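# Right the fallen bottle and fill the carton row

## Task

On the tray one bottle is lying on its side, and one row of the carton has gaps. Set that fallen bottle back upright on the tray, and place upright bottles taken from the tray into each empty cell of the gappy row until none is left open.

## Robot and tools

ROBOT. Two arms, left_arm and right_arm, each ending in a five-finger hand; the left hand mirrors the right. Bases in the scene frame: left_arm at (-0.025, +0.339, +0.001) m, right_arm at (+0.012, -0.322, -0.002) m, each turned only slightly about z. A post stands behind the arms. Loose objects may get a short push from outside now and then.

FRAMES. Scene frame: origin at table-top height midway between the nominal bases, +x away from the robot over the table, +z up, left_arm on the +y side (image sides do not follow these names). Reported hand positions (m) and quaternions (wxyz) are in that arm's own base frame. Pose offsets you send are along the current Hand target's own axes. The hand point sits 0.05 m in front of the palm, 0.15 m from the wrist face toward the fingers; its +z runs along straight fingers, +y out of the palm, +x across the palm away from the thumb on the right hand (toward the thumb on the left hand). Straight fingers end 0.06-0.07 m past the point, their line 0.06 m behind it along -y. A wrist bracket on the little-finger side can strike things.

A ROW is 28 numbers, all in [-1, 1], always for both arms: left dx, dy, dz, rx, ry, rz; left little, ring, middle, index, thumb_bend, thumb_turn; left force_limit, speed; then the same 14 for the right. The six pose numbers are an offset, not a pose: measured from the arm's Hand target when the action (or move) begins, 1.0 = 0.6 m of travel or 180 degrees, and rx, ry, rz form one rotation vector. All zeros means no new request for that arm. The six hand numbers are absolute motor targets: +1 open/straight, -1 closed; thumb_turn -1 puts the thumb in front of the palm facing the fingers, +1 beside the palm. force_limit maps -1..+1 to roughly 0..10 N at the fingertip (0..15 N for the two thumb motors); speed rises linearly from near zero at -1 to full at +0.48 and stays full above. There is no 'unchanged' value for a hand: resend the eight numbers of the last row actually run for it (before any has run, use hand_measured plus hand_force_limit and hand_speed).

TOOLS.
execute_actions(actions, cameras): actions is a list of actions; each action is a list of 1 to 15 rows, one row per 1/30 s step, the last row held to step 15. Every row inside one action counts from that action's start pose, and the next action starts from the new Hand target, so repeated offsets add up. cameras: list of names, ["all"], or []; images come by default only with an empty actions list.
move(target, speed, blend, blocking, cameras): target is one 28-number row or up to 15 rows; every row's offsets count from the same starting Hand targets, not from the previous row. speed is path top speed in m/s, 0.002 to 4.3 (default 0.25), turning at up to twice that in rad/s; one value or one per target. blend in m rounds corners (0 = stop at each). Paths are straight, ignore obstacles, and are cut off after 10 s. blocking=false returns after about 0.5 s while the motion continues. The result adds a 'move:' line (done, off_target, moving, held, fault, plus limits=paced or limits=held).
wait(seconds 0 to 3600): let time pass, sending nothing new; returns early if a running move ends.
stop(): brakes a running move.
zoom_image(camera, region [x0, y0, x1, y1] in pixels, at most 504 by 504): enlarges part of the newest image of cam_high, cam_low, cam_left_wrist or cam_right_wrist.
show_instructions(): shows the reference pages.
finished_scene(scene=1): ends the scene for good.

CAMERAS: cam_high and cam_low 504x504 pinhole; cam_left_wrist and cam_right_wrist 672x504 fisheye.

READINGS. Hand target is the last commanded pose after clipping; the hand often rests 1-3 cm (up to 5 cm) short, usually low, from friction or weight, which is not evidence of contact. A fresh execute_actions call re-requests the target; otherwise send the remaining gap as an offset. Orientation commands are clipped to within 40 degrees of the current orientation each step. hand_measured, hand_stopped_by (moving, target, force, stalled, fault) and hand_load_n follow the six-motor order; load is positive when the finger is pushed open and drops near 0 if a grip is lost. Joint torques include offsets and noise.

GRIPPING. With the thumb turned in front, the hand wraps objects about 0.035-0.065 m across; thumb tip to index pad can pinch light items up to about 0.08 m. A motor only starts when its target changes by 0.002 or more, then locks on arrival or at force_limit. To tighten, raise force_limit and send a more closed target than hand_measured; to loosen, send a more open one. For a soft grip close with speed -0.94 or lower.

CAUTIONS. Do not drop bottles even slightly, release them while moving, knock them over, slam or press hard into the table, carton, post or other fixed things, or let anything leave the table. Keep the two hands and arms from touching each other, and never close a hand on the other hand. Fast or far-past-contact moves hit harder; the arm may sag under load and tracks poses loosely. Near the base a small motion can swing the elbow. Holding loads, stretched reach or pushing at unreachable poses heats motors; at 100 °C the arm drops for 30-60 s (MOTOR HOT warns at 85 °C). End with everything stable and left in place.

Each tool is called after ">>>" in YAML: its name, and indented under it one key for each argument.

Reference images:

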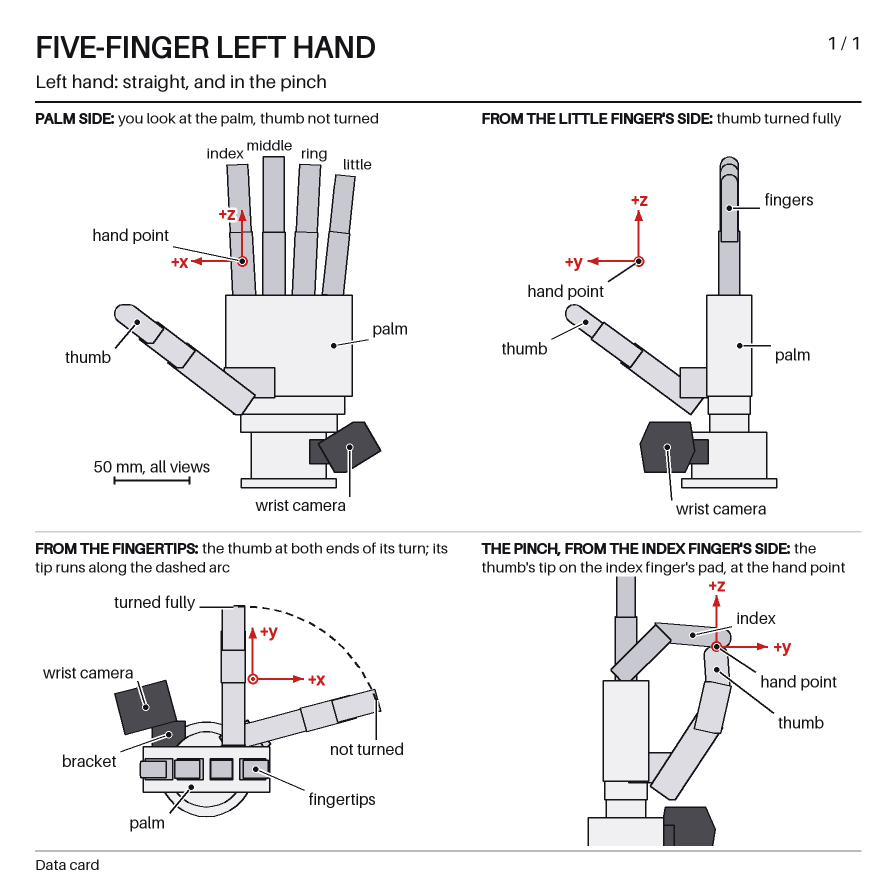

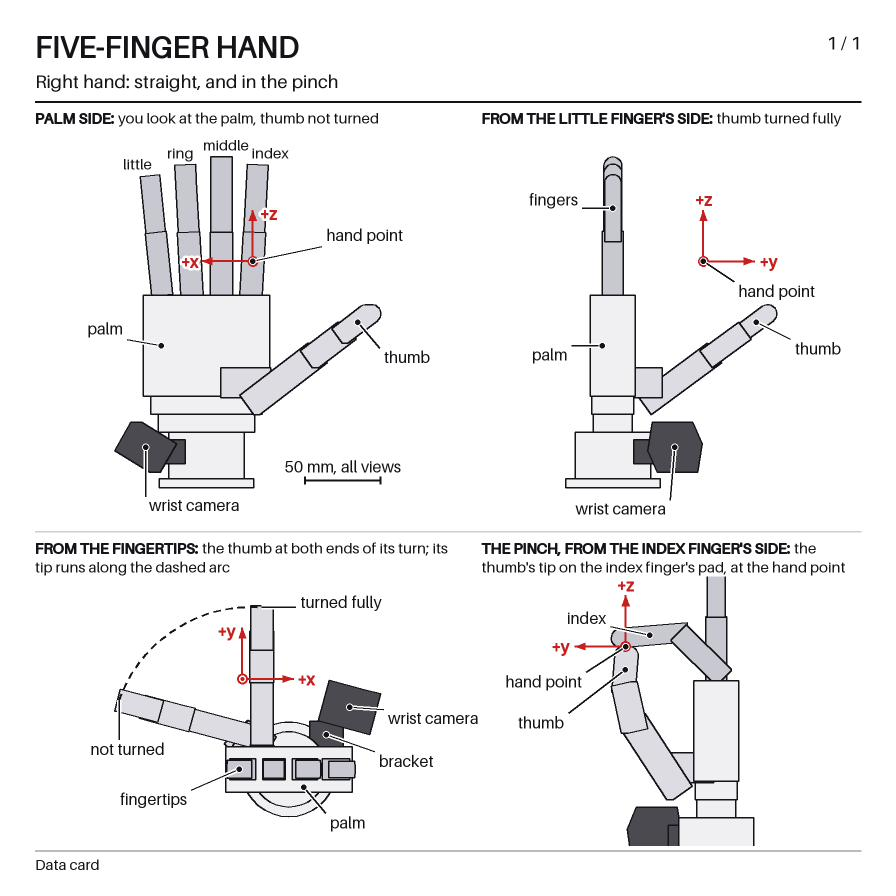

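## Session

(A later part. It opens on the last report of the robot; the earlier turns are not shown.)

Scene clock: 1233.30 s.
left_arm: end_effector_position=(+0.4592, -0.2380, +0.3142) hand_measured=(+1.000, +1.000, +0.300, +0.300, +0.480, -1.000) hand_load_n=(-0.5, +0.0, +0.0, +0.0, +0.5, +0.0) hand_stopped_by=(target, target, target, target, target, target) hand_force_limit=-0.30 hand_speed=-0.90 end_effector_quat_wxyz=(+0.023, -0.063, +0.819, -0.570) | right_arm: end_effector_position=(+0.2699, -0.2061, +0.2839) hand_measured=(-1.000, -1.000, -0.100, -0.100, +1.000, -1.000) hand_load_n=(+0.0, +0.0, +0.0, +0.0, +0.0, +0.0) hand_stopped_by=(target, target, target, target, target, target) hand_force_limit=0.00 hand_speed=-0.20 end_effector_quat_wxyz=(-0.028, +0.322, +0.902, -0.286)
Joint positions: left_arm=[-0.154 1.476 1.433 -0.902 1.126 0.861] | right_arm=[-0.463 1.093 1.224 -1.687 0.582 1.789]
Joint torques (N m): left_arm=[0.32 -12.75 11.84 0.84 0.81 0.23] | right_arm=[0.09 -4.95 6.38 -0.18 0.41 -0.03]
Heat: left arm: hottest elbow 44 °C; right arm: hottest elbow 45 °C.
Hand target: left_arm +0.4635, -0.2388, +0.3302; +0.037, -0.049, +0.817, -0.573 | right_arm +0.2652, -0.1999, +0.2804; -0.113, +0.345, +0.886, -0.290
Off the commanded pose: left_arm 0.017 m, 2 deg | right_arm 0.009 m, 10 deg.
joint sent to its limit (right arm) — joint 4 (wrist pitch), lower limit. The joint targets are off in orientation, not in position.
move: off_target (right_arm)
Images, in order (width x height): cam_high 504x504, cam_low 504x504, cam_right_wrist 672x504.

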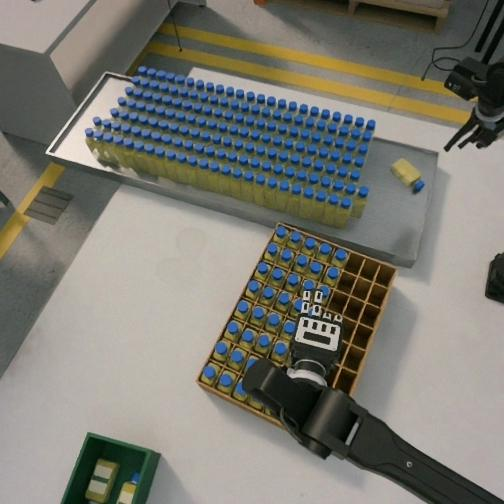

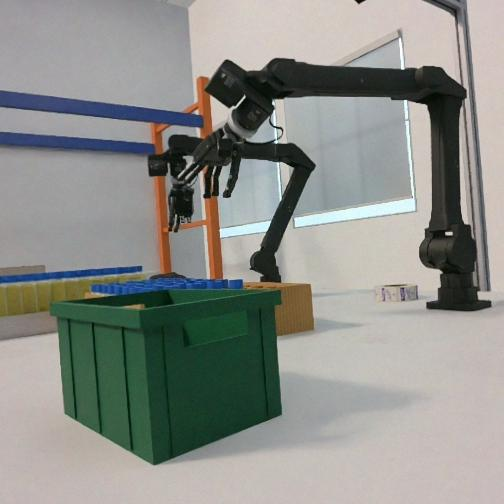

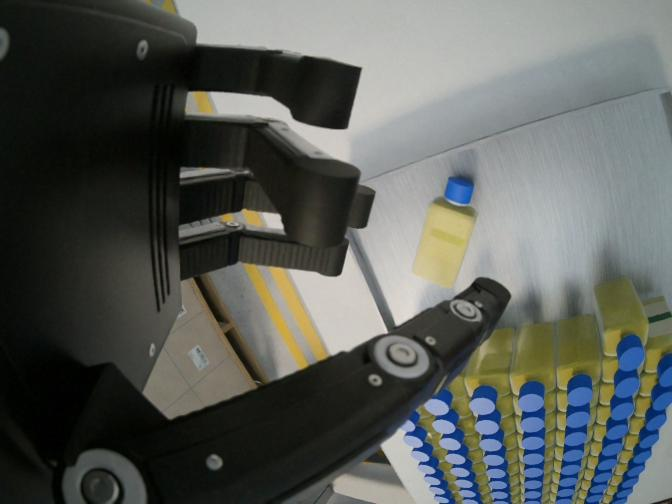

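>>> zoom_image:
  camera: "cam_high"
  region: [340, 110, 460, 230]

>>> zoom_image:
  camera: "cam_right_wrist"
  region: [320, 120, 672, 420]

Scaled by 4.200 from the camera's image (finer frame: 720x720).

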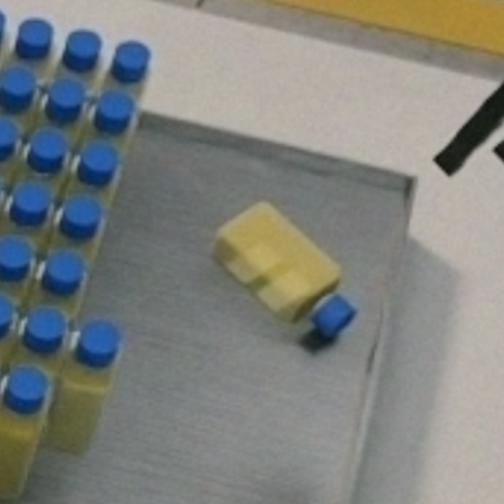

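Scaled by 1.432 from the camera's image (finer frame: 960x720).

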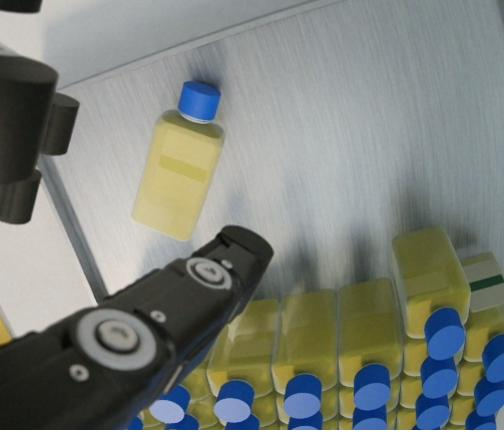

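>>> move:
  target:
    - [0,0,0,0,0,0,1,1,0.3,0.3,0.48,-1,-0.3,-0.9,-0.0628,0.0913,0.1617,0,-0.0378,-0.0516,-1,-1,-0.1,-0.1,1,-1,0,-0.2]
  speed: 0.15
  cameras: ["cam_high","cam_right_wrist"]

Scene clock: 1327.97 s.
left_arm: end_effector_position=(+0.4592, -0.2380, +0.3142) hand_measured=(+1.000, +1.000, +0.300, +0.300, +0.480, -1.000) hand_load_n=(+0.0, +0.0, +0.0, +0.0, +0.0, +0.0) hand_stopped_by=(target, target, target, target, target, target) hand_force_limit=-0.30 hand_speed=-0.90 end_effector_quat_wxyz=(+0.023, -0.063, +0.819, -0.570) | right_arm: end_effector_position=(+0.2875, -0.2334, +0.1800) hand_measured=(-1.000, -1.000, -0.100, -0.100, +1.000, -1.000) hand_load_n=(+0.0, +0.0, +0.0, +0.0, +0.0, +0.0) hand_stopped_by=(target, target, target, target, target, target) hand_force_limit=0.00 hand_speed=-0.20 end_effector_quat_wxyz=(-0.072, +0.257, +0.915, -0.301)
Joint positions: left_arm=[-0.154 1.476 1.433 -0.902 1.126 0.861] | right_arm=[-0.498 1.22 1.052 -1.41 0.63 1.623]
Joint torques (N m): left_arm=[0.26 -12.69 11.85 0.84 0.8 0.23] | right_arm=[-0.97 -4.95 6.48 0.42 0.72 -0.18]
Heat: left arm: hottest elbow 44 °C; right arm: hottest elbow 37 °C.
Hand target: left_arm +0.4635, -0.2388, +0.3302; +0.037, -0.049, +0.817, -0.573 | right_arm +0.2842, -0.2351, +0.1698; -0.083, +0.254, +0.916, -0.300
Off the commanded pose: left_arm 0.017 m, 2 deg | right_arm 0.011 m, 1 deg.
move: off_target (right_arm)

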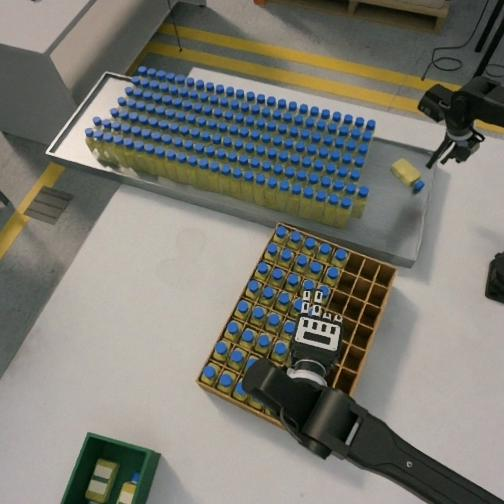

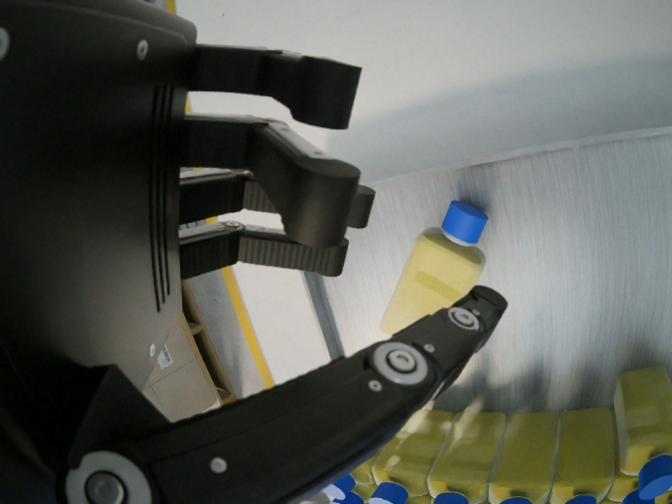

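>>> move:
  target:
    - [0,0,0,0,0,0,1,1,0.3,0.3,0.48,-1,-0.3,-0.9,-0.0208,0.0517,0.059,0,0,0,-1,-1,-0.2,-0.2,1,-1,0,-0.2]
  speed: 0.1
  cameras: ["cam_high","cam_right_wrist"]

Scene clock: 1378.13 s.
left_arm: end_effector_position=(+0.4592, -0.2380, +0.3142) hand_measured=(+1.000, +1.000, +0.300, +0.300, +0.480, -1.000) hand_load_n=(+0.0, -0.5, +0.0, +0.0, +0.0, +0.0) hand_stopped_by=(target, target, target, target, target, target) hand_force_limit=-0.30 hand_speed=-0.90 end_effector_quat_wxyz=(+0.023, -0.063, +0.819, -0.570) | right_arm: end_effector_position=(+0.2984, -0.2394, +0.1341) hand_measured=(-1.000, -1.000, -0.200, -0.200, +1.000, -1.000) hand_load_n=(+0.0, +0.0, +0.0, +0.0, +0.0, +0.0) hand_stopped_by=(target, target, target, target, target, target) hand_force_limit=0.00 hand_speed=-0.20 end_effector_quat_wxyz=(-0.074, +0.256, +0.916, -0.301)
Joint positions: left_arm=[-0.154 1.476 1.433 -0.902 1.126 0.861] | right_arm=[-0.498 1.287 0.986 -1.282 0.63 1.622]
Joint torques (N m): left_arm=[0.26 -12.69 11.84 0.83 0.81 0.23] | right_arm=[-0.21 -5.36 6.24 0.42 0.67 -0.08]
Heat: left arm: hottest elbow 44 °C; right arm: hottest elbow 37 °C.
Hand target: left_arm +0.4635, -0.2388, +0.3302; +0.037, -0.049, +0.817, -0.573 | right_arm +0.2970, -0.2381, +0.1229; -0.083, +0.254, +0.916, -0.300
Off the commanded pose: left_arm 0.017 m, 2 deg | right_arm 0.011 m, 1 deg.
move: off_target (right_arm)

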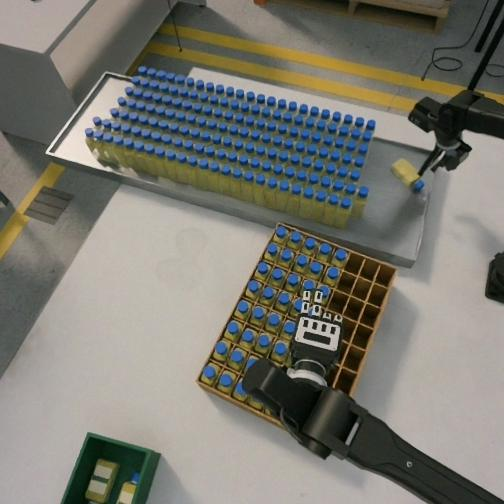

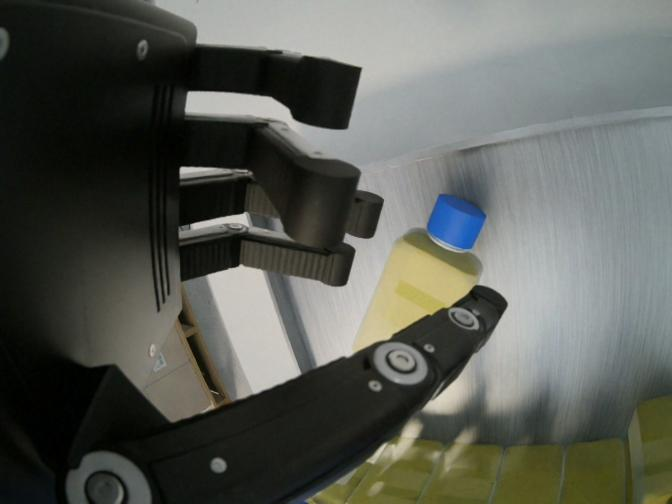

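>>> zoom_image:
  camera: "cam_right_wrist"
  region: [320, 160, 560, 400]

>>> zoom_image:
  camera: "cam_high"
  region: [370, 80, 490, 200]

Scaled by 2.100 from the camera's image (finer frame: 960x720).

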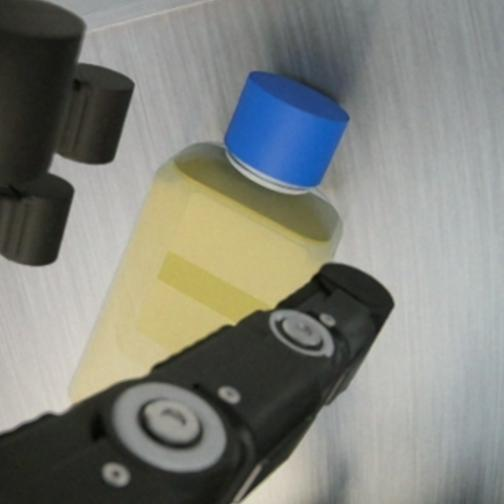

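Scaled by 4.200 from the camera's image (finer frame: 720x720).

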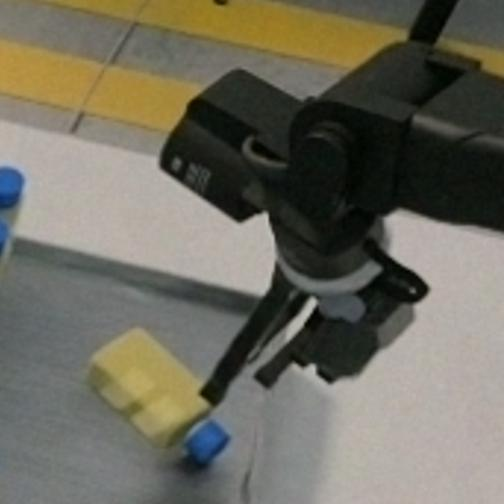

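>>> move:
  target:
    - [0,0,0,0,0,0,1,1,0.3,0.3,0.48,-1,-0.3,-0.9,-0.0071,0.036,0.0438,0,0,0,-1,-1,-0.2,-0.2,1,-1,0,-0.2]
  speed: 0.06
  cameras: ["cam_high","cam_right_wrist"]

>>> zoom_image:
  camera: "cam_right_wrist"
  region: [320, 160, 560, 400]

>>> zoom_image:
  camera: "cam_high"
  region: [370, 80, 490, 200]

Scene clock: 1434.60 s.
left_arm: end_effector_position=(+0.4592, -0.2380, +0.3142) hand_measured=(+1.000, +1.000, +0.300, +0.300, +0.480, -1.000) hand_load_n=(+0.0, +0.0, +0.0, +0.0, +0.0, +0.0) hand_stopped_by=(target, target, target, target, target, target) hand_force_limit=-0.30 hand_speed=-0.90 end_effector_quat_wxyz=(+0.023, -0.063, +0.819, -0.570) | right_arm: end_effector_position=(+0.3030, -0.2418, +0.1011) hand_measured=(-1.000, -1.000, -0.200, -0.200, +1.000, -1.000) hand_load_n=(+0.0, +0.0, +0.0, +0.0, +0.0, +0.0) hand_stopped_by=(target, target, target, target, target, target) hand_force_limit=0.00 hand_speed=-0.20 end_effector_quat_wxyz=(-0.074, +0.257, +0.915, -0.301)
Joint positions: left_arm=[-0.154 1.476 1.433 -0.902 1.126 0.861] | right_arm=[-0.498 1.333 0.936 -1.186 0.63 1.625]
Joint torques (N m): left_arm=[0.26 -12.75 11.84 0.84 0.8 0.23] | right_arm=[0.09 -5.48 5.93 0.5 0.69 -0.04]
Heat: left arm: hottest elbow 44 °C; right arm: hottest elbow 36 °C.
Hand target: left_arm +0.4635, -0.2388, +0.3302; +0.037, -0.049, +0.817, -0.573 | right_arm +0.3016, -0.2386, +0.0889; -0.083, +0.254, +0.916, -0.300
Off the commanded pose: left_arm 0.017 m, 2 deg | right_arm 0.013 m, 1 deg.
move: off_target (right_arm)

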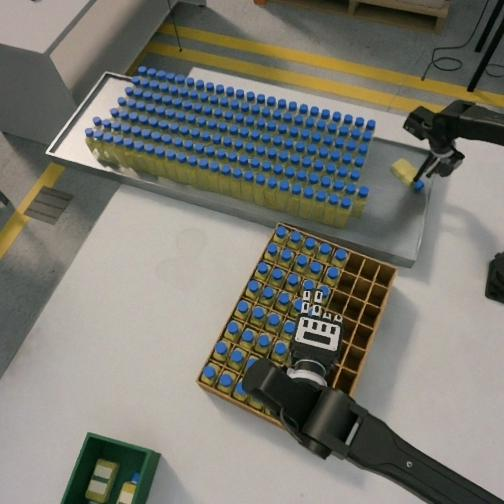

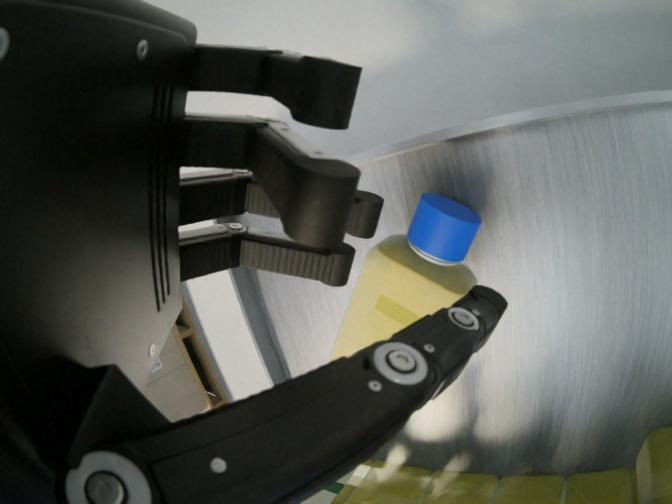

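Scaled by 2.100 from the camera's image (finer frame: 960x720).

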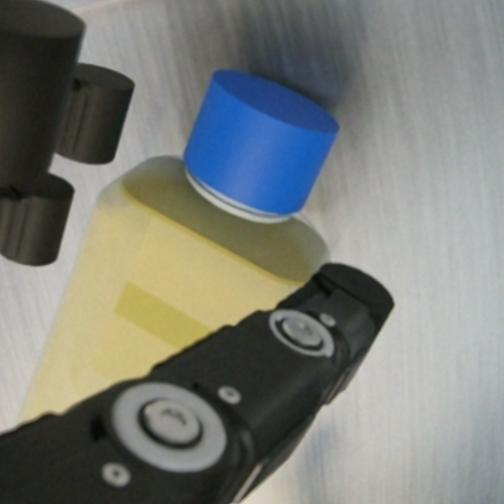

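Scaled by 4.200 from the camera's image (finer frame: 720x720).

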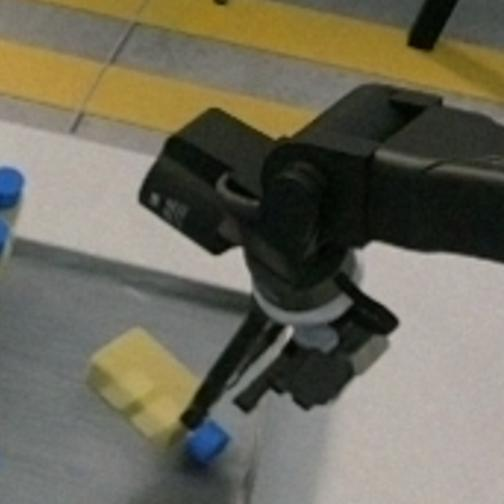

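>>> move:
  target:
    - [0,0,0,0,0,0,1,1,0.3,0.3,0.48,-1,-0.3,-0.9,-0.0018,0.0205,0.0223,0,0,0,-1,-1,-0.2,-0.2,1,-1,0,-0.2]
  speed: 0.05
  cameras: ["cam_high","cam_right_wrist"]

>>> zoom_image:
  camera: "cam_right_wrist"
  region: [320, 160, 560, 400]

>>> zoom_image:
  camera: "cam_high"
  region: [370, 80, 490, 200]

Scene clock: 1453.73 s.
left_arm: end_effector_position=(+0.4592, -0.2380, +0.3142) hand_measured=(+1.000, +1.000, +0.300, +0.300, +0.480, -1.000) hand_load_n=(+0.0, +0.0, +0.0, +0.0, +0.0, +0.0) hand_stopped_by=(target, target, target, target, target, target) hand_force_limit=-0.30 hand_speed=-0.90 end_effector_quat_wxyz=(+0.023, -0.063, +0.819, -0.570) | right_arm: end_effector_position=(+0.3050, -0.2423, +0.0858) hand_measured=(-1.000, -1.000, -0.200, -0.200, +1.000, -1.000) hand_load_n=(+0.0, +0.0, +0.0, -0.5, +0.0, +0.0) hand_stopped_by=(target, target, target, target, target, target) hand_force_limit=0.00 hand_speed=-0.20 end_effector_quat_wxyz=(-0.073, +0.259, +0.914, -0.303)
Joint positions: left_arm=[-0.154 1.476 1.433 -0.902 1.126 0.861] | right_arm=[-0.494 1.356 0.912 -1.14 0.634 1.632]
Joint torques (N m): left_arm=[0.32 -12.69 11.85 0.85 0.8 0.22] | right_arm=[0.15 -5.89 5.6 0.43 0.53 -0.04]
Heat: left arm: hottest elbow 44 °C; right arm: hottest elbow 35 °C.
Hand target: left_arm +0.4635, -0.2388, +0.3302; +0.037, -0.049, +0.817, -0.573 | right_arm +0.3035, -0.2376, +0.0708; -0.083, +0.254, +0.916, -0.300
Off the commanded pose: left_arm 0.017 m, 2 deg | right_arm 0.016 m, 1 deg.
move: off_target (right_arm)

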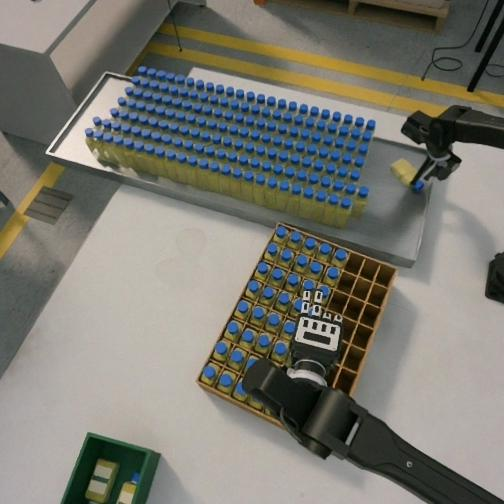

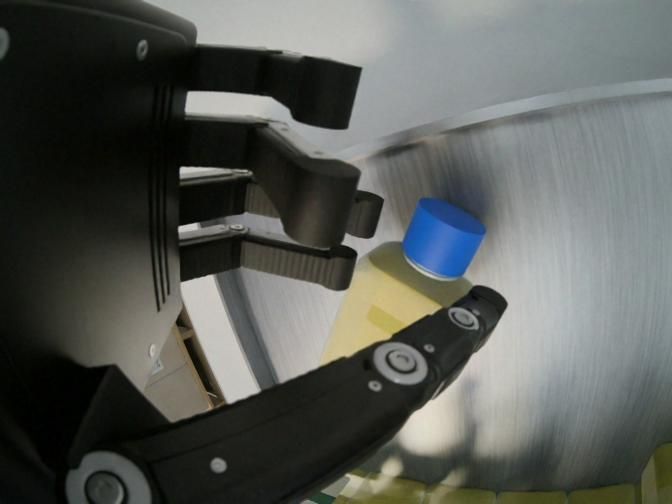

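Scaled by 2.100 from the camera's image (finer frame: 960x720).

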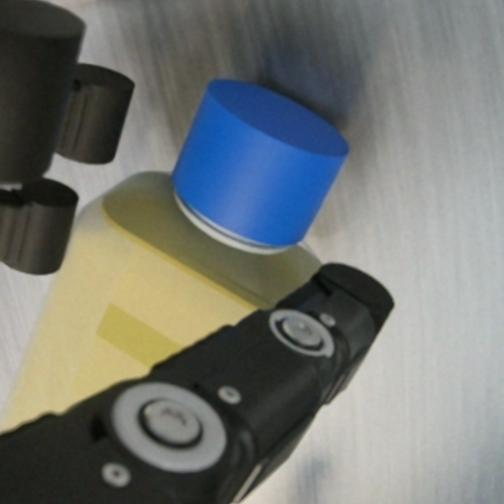

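Scaled by 4.200 from the camera's image (finer frame: 720x720).

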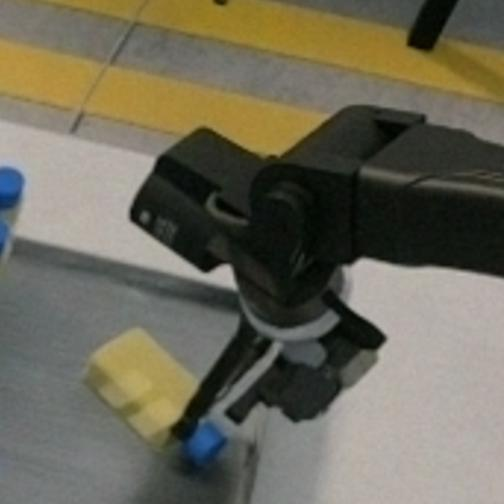

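>>> move:
  target:
    - [0,0,0,0,0,0,1,1,0.3,0.3,0.48,-1,-0.3,-0.9,0.0057,0.0188,0.0107,0,0,0,-1,-1,-0.2,-0.2,1,-1,0,-0.2]
  speed: 0.04
  cameras: ["cam_high","cam_right_wrist"]

>>> zoom_image:
  camera: "cam_right_wrist"
  region: [320, 160, 560, 400]

>>> zoom_image:
  camera: "cam_high"
  region: [380, 130, 460, 210]

Scene clock: 1498.50 s.
left_arm: end_effector_position=(+0.4592, -0.2380, +0.3142) hand_measured=(+1.000, +1.000, +0.300, +0.300, +0.480, -1.000) hand_load_n=(+0.0, +0.0, +0.0, +0.0, +0.0, +0.0) hand_stopped_by=(target, target, target, target, target, target) hand_force_limit=-0.30 hand_speed=-0.90 end_effector_quat_wxyz=(+0.023, -0.063, +0.819, -0.570) | right_arm: end_effector_position=(+0.3046, -0.2356, +0.0712) hand_measured=(-1.000, -1.000, -0.200, -0.200, +1.000, -1.000) hand_load_n=(+0.0, +0.0, +0.0, +0.5, +0.0, +0.0) hand_stopped_by=(target, target, target, target, target, target) hand_force_limit=0.00 hand_speed=-0.20 end_effector_quat_wxyz=(-0.075, +0.257, +0.914, -0.303)
Joint positions: left_arm=[-0.154 1.476 1.433 -0.902 1.126 0.861] | right_arm=[-0.477 1.371 0.885 -1.113 0.635 1.651]
Joint torques (N m): left_arm=[0.32 -12.69 11.85 0.84 0.81 0.23] | right_arm=[0.26 -5.48 5.63 0.42 0.45 -0.03]
Heat: left arm: hottest elbow 44 °C; right arm: hottest elbow 35 °C.
Hand target: left_arm +0.4635, -0.2388, +0.3302; +0.037, -0.049, +0.817, -0.573 | right_arm +0.3033, -0.2312, +0.0589; -0.083, +0.254, +0.916, -0.300
Off the commanded pose: left_arm 0.017 m, 2 deg | right_arm 0.013 m, 1 deg.
move: off_target (right_arm)

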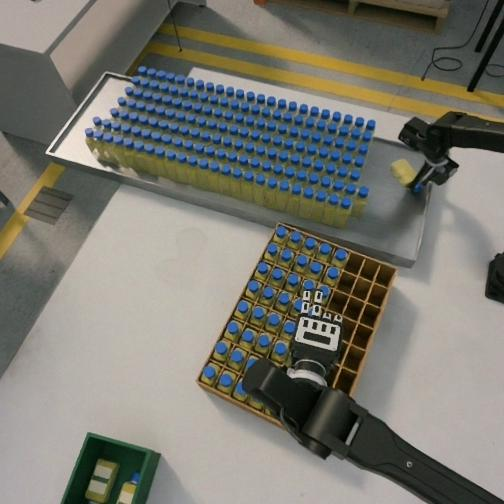

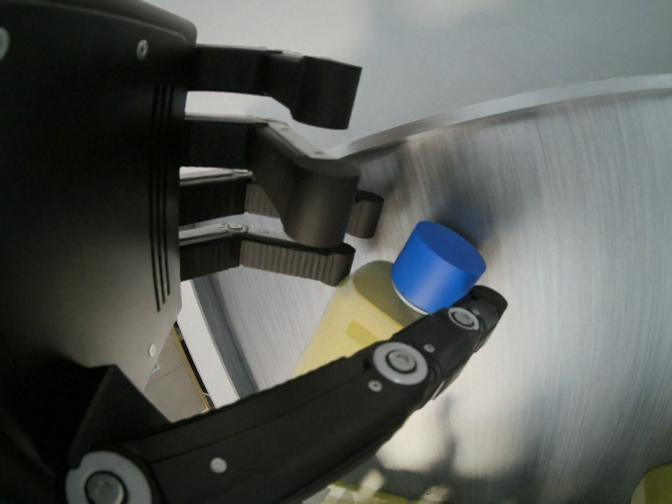

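Scaled by 2.100 from the camera's image (finer frame: 960x720).

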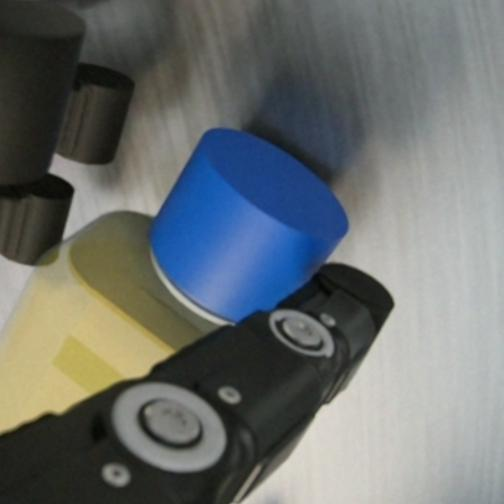

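Scaled by 6.300 from the camera's image (finer frame: 720x720).

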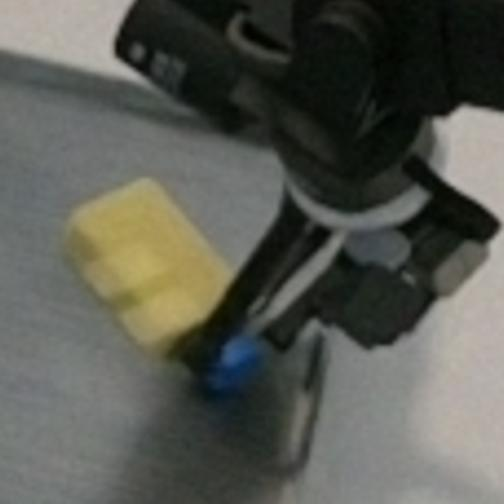

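>>> move:
  target:
    - [0,0,0,0,0,0,1,1,0.3,0.3,0.48,-1,-0.3,-0.9,0,-0.0444,-0.0605,0,0,0,-1,-1,-0.2,-0.2,1,-1,0,-0.2]
    - [0,0,0,0,0,0,1,1,0.3,0.3,0.48,-1,-0.3,-0.9,0,-0.0444,-0.0605,0,0.023,0.0314,-1,-1,-0.2,-1,1,-1,0,-0.2]
  speed: 0.08
  cameras: ["cam_high","cam_right_wrist"]

>>> zoom_image:
  camera: "cam_right_wrist"
  region: [320, 160, 560, 400]

>>> zoom_image:
  camera: "cam_high"
  region: [380, 130, 460, 210]

Scene clock: 1567.60 s.
left_arm: end_effector_position=(+0.4592, -0.2380, +0.3142) hand_measured=(+1.000, +1.000, +0.300, +0.300, +0.480, -1.000) hand_load_n=(+0.0, +0.0, +0.0, +0.0, +0.0, +0.0) hand_stopped_by=(target, target, target, target, target, target) hand_force_limit=-0.30 hand_speed=-0.90 end_effector_quat_wxyz=(+0.023, -0.063, +0.819, -0.570) | right_arm: end_effector_position=(+0.2884, -0.2272, +0.0969) hand_measured=(-1.000, -1.000, -0.200, -1.000, +1.000, -1.000) hand_load_n=(+0.0, +0.0, +0.0, +0.0, +0.0, +0.0) hand_stopped_by=(target, target, target, target, target, target) hand_force_limit=0.00 hand_speed=-0.20 end_effector_quat_wxyz=(-0.108, +0.307, +0.898, -0.294)
Joint positions: left_arm=[-0.154 1.476 1.433 -0.902 1.126 0.861] | right_arm=[-0.47 1.354 0.943 -1.314 0.622 1.81]
Joint torques (N m): left_arm=[0.32 -12.75 11.85 0.83 0.8 0.23] | right_arm=[0.26 -5.48 9.62 -0.51 0.45 -0.05]
Heat: left arm: hottest elbow 45 °C; right arm: hottest elbow 35 °C.
Hand target: left_arm +0.4635, -0.2388, +0.3302; +0.037, -0.049, +0.817, -0.573 | right_arm +0.3033, -0.2312, +0.1039; -0.101, +0.310, +0.899, -0.294
Off the commanded pose: left_arm 0.017 m, 2 deg | right_arm 0.017 m, 1 deg.
move: off_target (right_arm); target 2's new numbers were sent with right_arm's hand 0.017 m and 1 deg from that target

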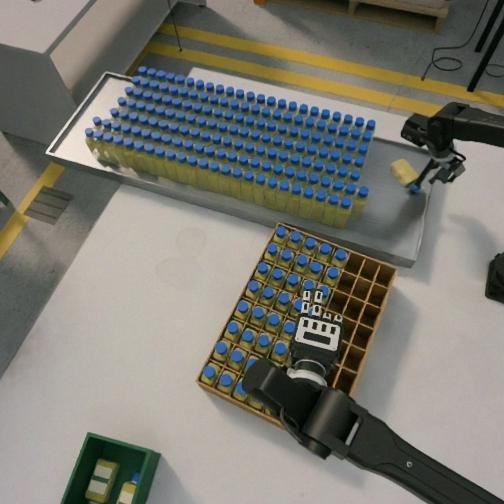

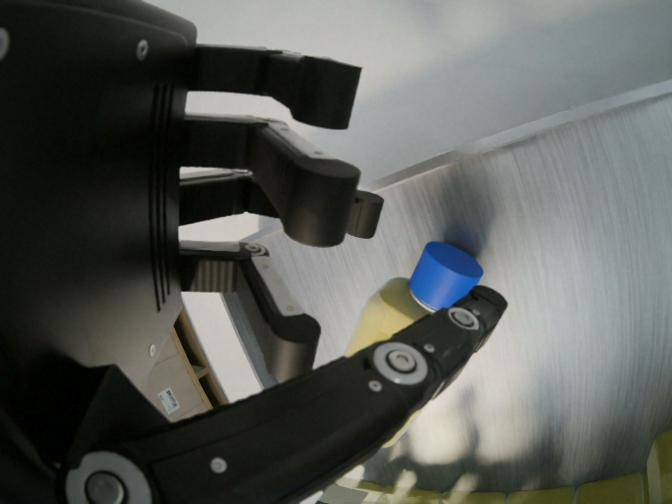

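Scaled by 2.100 from the camera's image (finer frame: 960x720).

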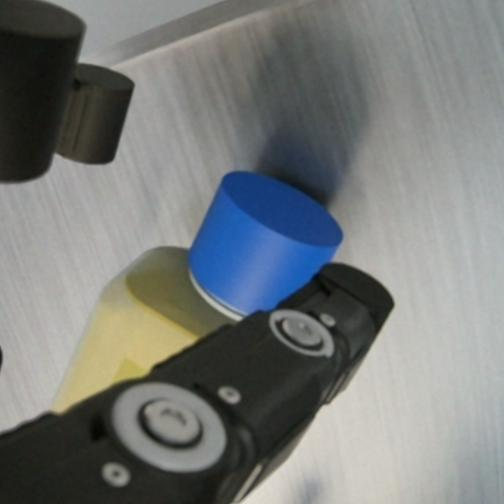

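Scaled by 6.300 from the camera's image (finer frame: 720x720).

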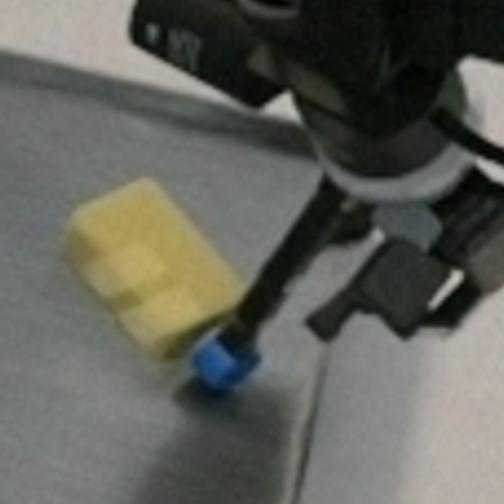

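>>> move:
  target:
    - [0,0,0,0,0,0,1,1,0.3,0.3,0.48,-1,-0.3,-0.9,-0.0045,0.0257,0.0142,0,0,0,-1,-1,-0.2,-1,1,-1,0,-0.2]
  speed: 0.06
  cameras: ["cam_right_wrist"]

Scene clock: 1587.00 s.
left_arm: end_effector_position=(+0.4592, -0.2380, +0.3142) hand_measured=(+1.000, +1.000, +0.300, +0.300, +0.480, -1.000) hand_load_n=(+0.0, +0.0, +0.0, +0.0, +0.0, +0.0) hand_stopped_by=(target, target, target, target, target, target) hand_force_limit=-0.30 hand_speed=-0.90 end_effector_quat_wxyz=(+0.023, -0.063, +0.819, -0.570) | right_arm: end_effector_position=(+0.2960, -0.2232, +0.0858) hand_measured=(-1.000, -1.000, -0.200, -1.000, +1.000, -1.000) hand_load_n=(+0.0, +0.0, +0.0, +0.0, +0.0, +0.5) hand_stopped_by=(target, target, target, target, target, target) hand_force_limit=0.00 hand_speed=-0.20 end_effector_quat_wxyz=(-0.111, +0.306, +0.899, -0.294)
Joint positions: left_arm=[-0.154 1.476 1.433 -0.902 1.126 0.861] | right_arm=[-0.45 1.387 0.943 -1.3 0.619 1.832]
Joint torques (N m): left_arm=[0.32 -12.69 11.84 0.84 0.8 0.22] | right_arm=[0.26 -6.12 8.5 0.01 0.47 -0.04]
Heat: left arm: hottest elbow 45 °C; right arm: hottest elbow 36 °C.
Hand target: left_arm +0.4635, -0.2388, +0.3302; +0.037, -0.049, +0.817, -0.573 | right_arm +0.3100, -0.2270, +0.0880; -0.101, +0.309, +0.899, -0.294
Off the commanded pose: left_arm 0.017 m, 2 deg | right_arm 0.015 m, 1 deg.
move: off_target (right_arm)

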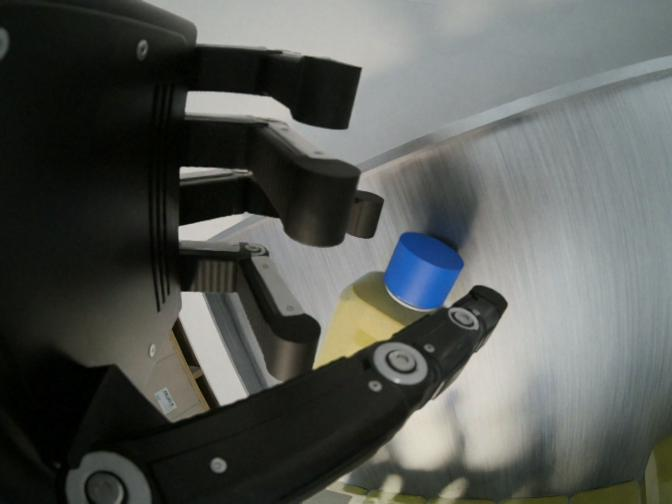

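>>> move:
  target:
    - [0,0,0,0,0,0,1,1,0.3,0.3,0.48,-1,-0.3,-0.9,-0.0220,0.0093,0.0003,0,0,0,-1,-1,-0.2,-1,1,-1,0,-0.2]
  speed: 0.06
  cameras: ["cam_right_wrist"]

Scene clock: 1598.13 s.
left_arm: end_effector_position=(+0.4592, -0.2380, +0.3142) hand_measured=(+1.000, +1.000, +0.300, +0.300, +0.480, -1.000) hand_load_n=(+0.0, +0.0, +0.0, +0.0, +0.0, +0.0) hand_stopped_by=(target, target, target, target, target, target) hand_force_limit=-0.30 hand_speed=-0.90 end_effector_quat_wxyz=(+0.023, -0.063, +0.819, -0.570) | right_arm: end_effector_position=(+0.3039, -0.2259, +0.0787) hand_measured=(-1.000, -1.000, -0.200, -1.000, +1.000, -1.000) hand_load_n=(+0.0, +0.0, +0.0, +0.5, +0.0, +0.0) hand_stopped_by=(target, target, target, target, target, target) hand_force_limit=0.00 hand_speed=-0.20 end_effector_quat_wxyz=(-0.116, +0.304, +0.899, -0.294)
Joint positions: left_arm=[-0.154 1.476 1.433 -0.902 1.126 0.861] | right_arm=[-0.447 1.426 0.961 -1.294 0.618 1.837]
Joint torques (N m): left_arm=[0.26 -12.69 11.85 0.84 0.8 0.23] | right_arm=[0.21 -6.3 9.39 0.17 0.43 -0.04]
Heat: left arm: hottest elbow 45 °C; right arm: hottest elbow 36 °C.
Hand target: left_arm +0.4635, -0.2388, +0.3302; +0.037, -0.049, +0.817, -0.573 | right_arm +0.3231, -0.2316, +0.0845; -0.101, +0.309, +0.899, -0.294
Off the commanded pose: left_arm 0.017 m, 2 deg | right_arm 0.021 m, 2 deg.
move: off_target (right_arm)

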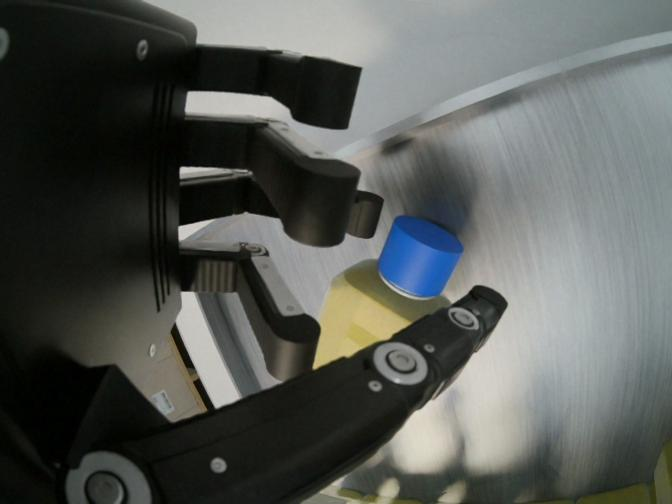

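>>> move:
  target:
    - [0,0,0,0,0,0,1,1,0.3,0.3,0.48,-1,-0.3,-0.9,-0.0132,-0.0002,0.0147,0,0,0,-1,-1,-0.2,-1,1,-1,0,-0.2]
  speed: 0.05
  cameras: ["cam_right_wrist"]

>>> zoom_image:
  camera: "cam_right_wrist"
  region: [320, 160, 560, 400]

Scene clock: 1630.97 s.
left_arm: end_effector_position=(+0.4592, -0.2380, +0.3142) hand_measured=(+1.000, +1.000, +0.300, +0.300, +0.480, -1.000) hand_load_n=(+0.0, +0.0, +0.0, +0.0, +0.0, +0.0) hand_stopped_by=(target, target, target, target, target, target) hand_force_limit=-0.30 hand_speed=-0.90 end_effector_quat_wxyz=(+0.023, -0.063, +0.819, -0.570) | right_arm: end_effector_position=(+0.3110, -0.2307, +0.0723) hand_measured=(-1.000, -1.000, -0.200, -1.000, +1.000, -1.000) hand_load_n=(+0.0, +0.0, +0.0, +0.0, +0.0, +0.0) hand_stopped_by=(target, target, target, target, target, target) hand_force_limit=0.00 hand_speed=-0.20 end_effector_quat_wxyz=(-0.111, +0.306, +0.899, -0.294)
Joint positions: left_arm=[-0.154 1.476 1.433 -0.902 1.126 0.861] | right_arm=[-0.451 1.448 0.966 -1.263 0.618 1.832]
Joint torques (N m): left_arm=[0.38 -12.69 11.85 0.84 0.8 0.23] | right_arm=[-0.91 -6.59 9.18 0.06 0.58 -0.18]
Heat: left arm: hottest elbow 45 °C; right arm: hottest elbow 40 °C.
Hand target: left_arm +0.4635, -0.2388, +0.3302; +0.037, -0.049, +0.817, -0.573 | right_arm +0.3261, -0.2409, +0.0775; -0.101, +0.310, +0.898, -0.294
Off the commanded pose: left_arm 0.017 m, 2 deg | right_arm 0.019 m, 1 deg.
move: off_target (right_arm)

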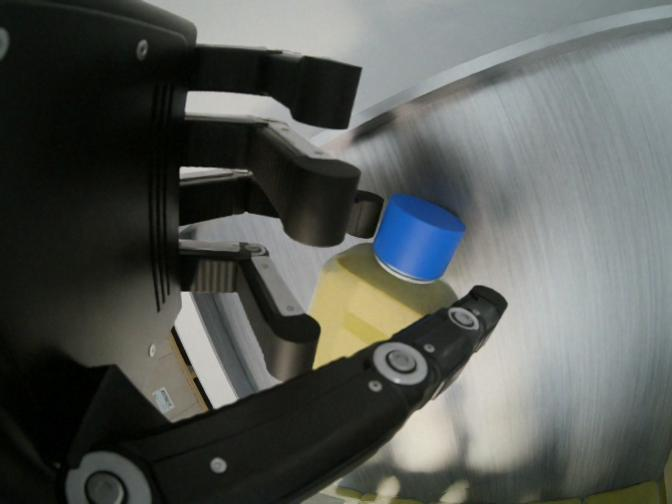

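Scaled by 2.100 from the camera's image (finer frame: 960x720).

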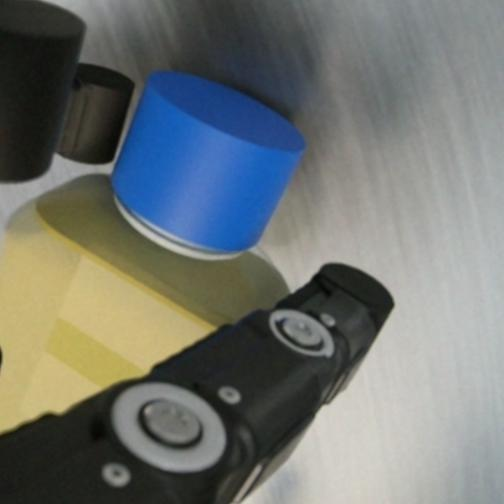

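>>> move:
  target:
    - [0,0,0,0,0,0,1,1,0.3,0.3,0.48,-1,-0.3,-0.9,0,0,0,0,0,0,-1,-1,-0.2,-1,0.6,-1,-0.5,-0.9]
  speed: 0.05
  cameras: ["cam_high","cam_right_wrist"]

>>> zoom_image:
  camera: "cam_right_wrist"
  region: [320, 160, 560, 400]

Scene clock: 1648.33 s.
left_arm: end_effector_position=(+0.4592, -0.2380, +0.3142) hand_measured=(+1.000, +1.000, +0.300, +0.300, +0.480, -1.000) hand_load_n=(+0.0, +0.0, +0.0, +0.0, +0.0, +0.0) hand_stopped_by=(target, target, target, target, target, target) hand_force_limit=-0.30 hand_speed=-0.90 end_effector_quat_wxyz=(+0.023, -0.063, +0.819, -0.570) | right_arm: end_effector_position=(+0.3108, -0.2304, +0.0722) hand_measured=(-1.000, -1.000, -0.200, -1.000, +0.672, -1.000) hand_load_n=(+0.0, +0.0, +1.5, +0.0, +3.5, -1.0) hand_stopped_by=(target, target, target, target, force, target) hand_force_limit=-0.50 hand_speed=-0.90 end_effector_quat_wxyz=(-0.112, +0.304, +0.899, -0.294)
Joint positions: left_arm=[-0.154 1.476 1.433 -0.902 1.126 0.861] | right_arm=[-0.451 1.448 0.966 -1.263 0.618 1.828]
Joint torques (N m): left_arm=[0.32 -12.75 11.84 0.84 0.8 0.23] | right_arm=[-0.97 -6.53 9.35 0.09 0.56 -0.15]
Heat: left arm: hottest elbow 45 °C; right arm: hottest elbow 40 °C.
Hand target: left_arm +0.4635, -0.2388, +0.3302; +0.037, -0.049, +0.817, -0.573 | right_arm +0.3260, -0.2408, +0.0775; -0.101, +0.310, +0.898, -0.294
Off the commanded pose: left_arm 0.017 m, 2 deg | right_arm 0.019 m, 1 deg.
move: done

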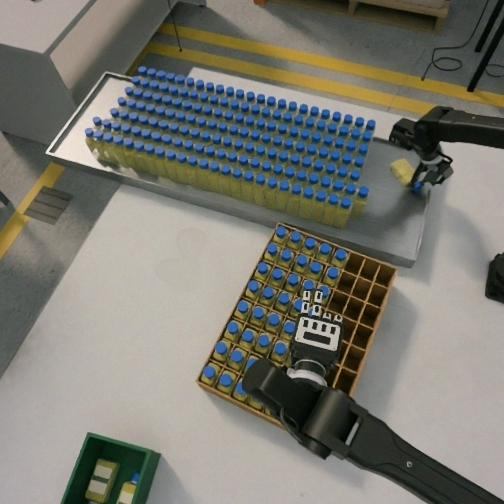

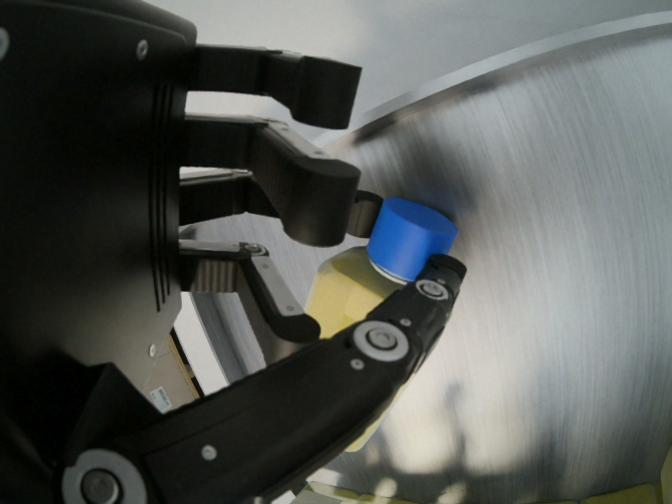

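Scaled by 2.100 from the camera's image (finer frame: 960x720).

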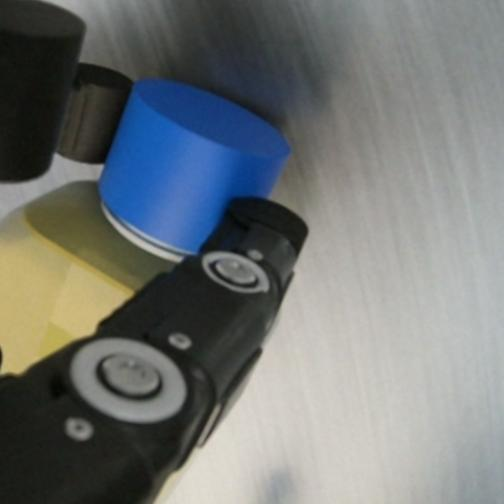

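>>> move:
  target:
    - [0,0,0,0,0,0,1,1,0.3,0.3,0.48,-1,-0.3,-0.9,0,0,0,0,0,0,-1,-1,-0.4,-1,0.4,-1,-0.2,-0.9]
  speed: 0.05
  cameras: ["cam_right_wrist"]

Scene clock: 1654.43 s.
left_arm: end_effector_position=(+0.4592, -0.2380, +0.3142) hand_measured=(+1.000, +1.000, +0.300, +0.300, +0.480, -1.000) hand_load_n=(+0.0, +0.0, +0.0, +0.0, +0.0, +0.0) hand_stopped_by=(target, target, target, target, target, target) hand_force_limit=-0.30 hand_speed=-0.90 end_effector_quat_wxyz=(+0.023, -0.063, +0.819, -0.570) | right_arm: end_effector_position=(+0.3108, -0.2304, +0.0722) hand_measured=(-1.000, -1.000, -0.216, -1.000, +0.668, -1.000) hand_load_n=(+0.0, +0.0, +5.0, +0.0, +7.0, +0.0) hand_stopped_by=(target, target, force, target, force, target) hand_force_limit=-0.20 hand_speed=-0.90 end_effector_quat_wxyz=(-0.112, +0.304, +0.899, -0.294)
Joint positions: left_arm=[-0.154 1.476 1.433 -0.902 1.126 0.861] | right_arm=[-0.451 1.448 0.966 -1.263 0.618 1.828]
Joint torques (N m): left_arm=[0.32 -12.69 11.85 0.84 0.8 0.23] | right_arm=[-1.2 -6.65 9.25 0.06 0.56 -0.17]
Heat: left arm: hottest elbow 45 °C; right arm: hottest elbow 40 °C.
Hand target: left_arm +0.4635, -0.2388, +0.3302; +0.037, -0.049, +0.817, -0.573 | right_arm +0.3260, -0.2408, +0.0775; -0.101, +0.310, +0.899, -0.294
Off the commanded pose: left_arm 0.017 m, 2 deg | right_arm 0.019 m, 1 deg.
move: done

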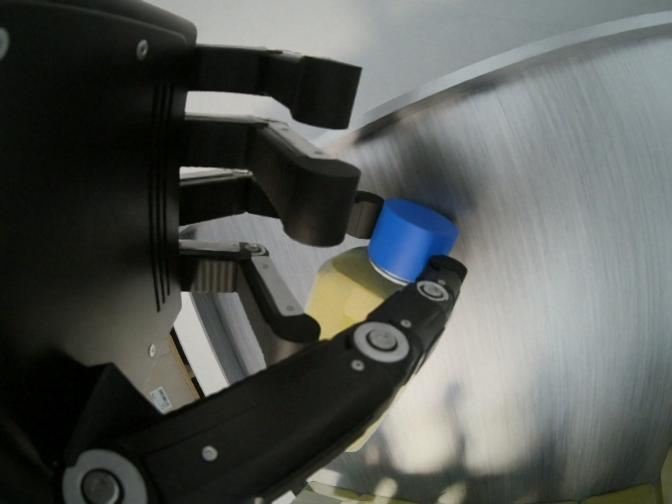

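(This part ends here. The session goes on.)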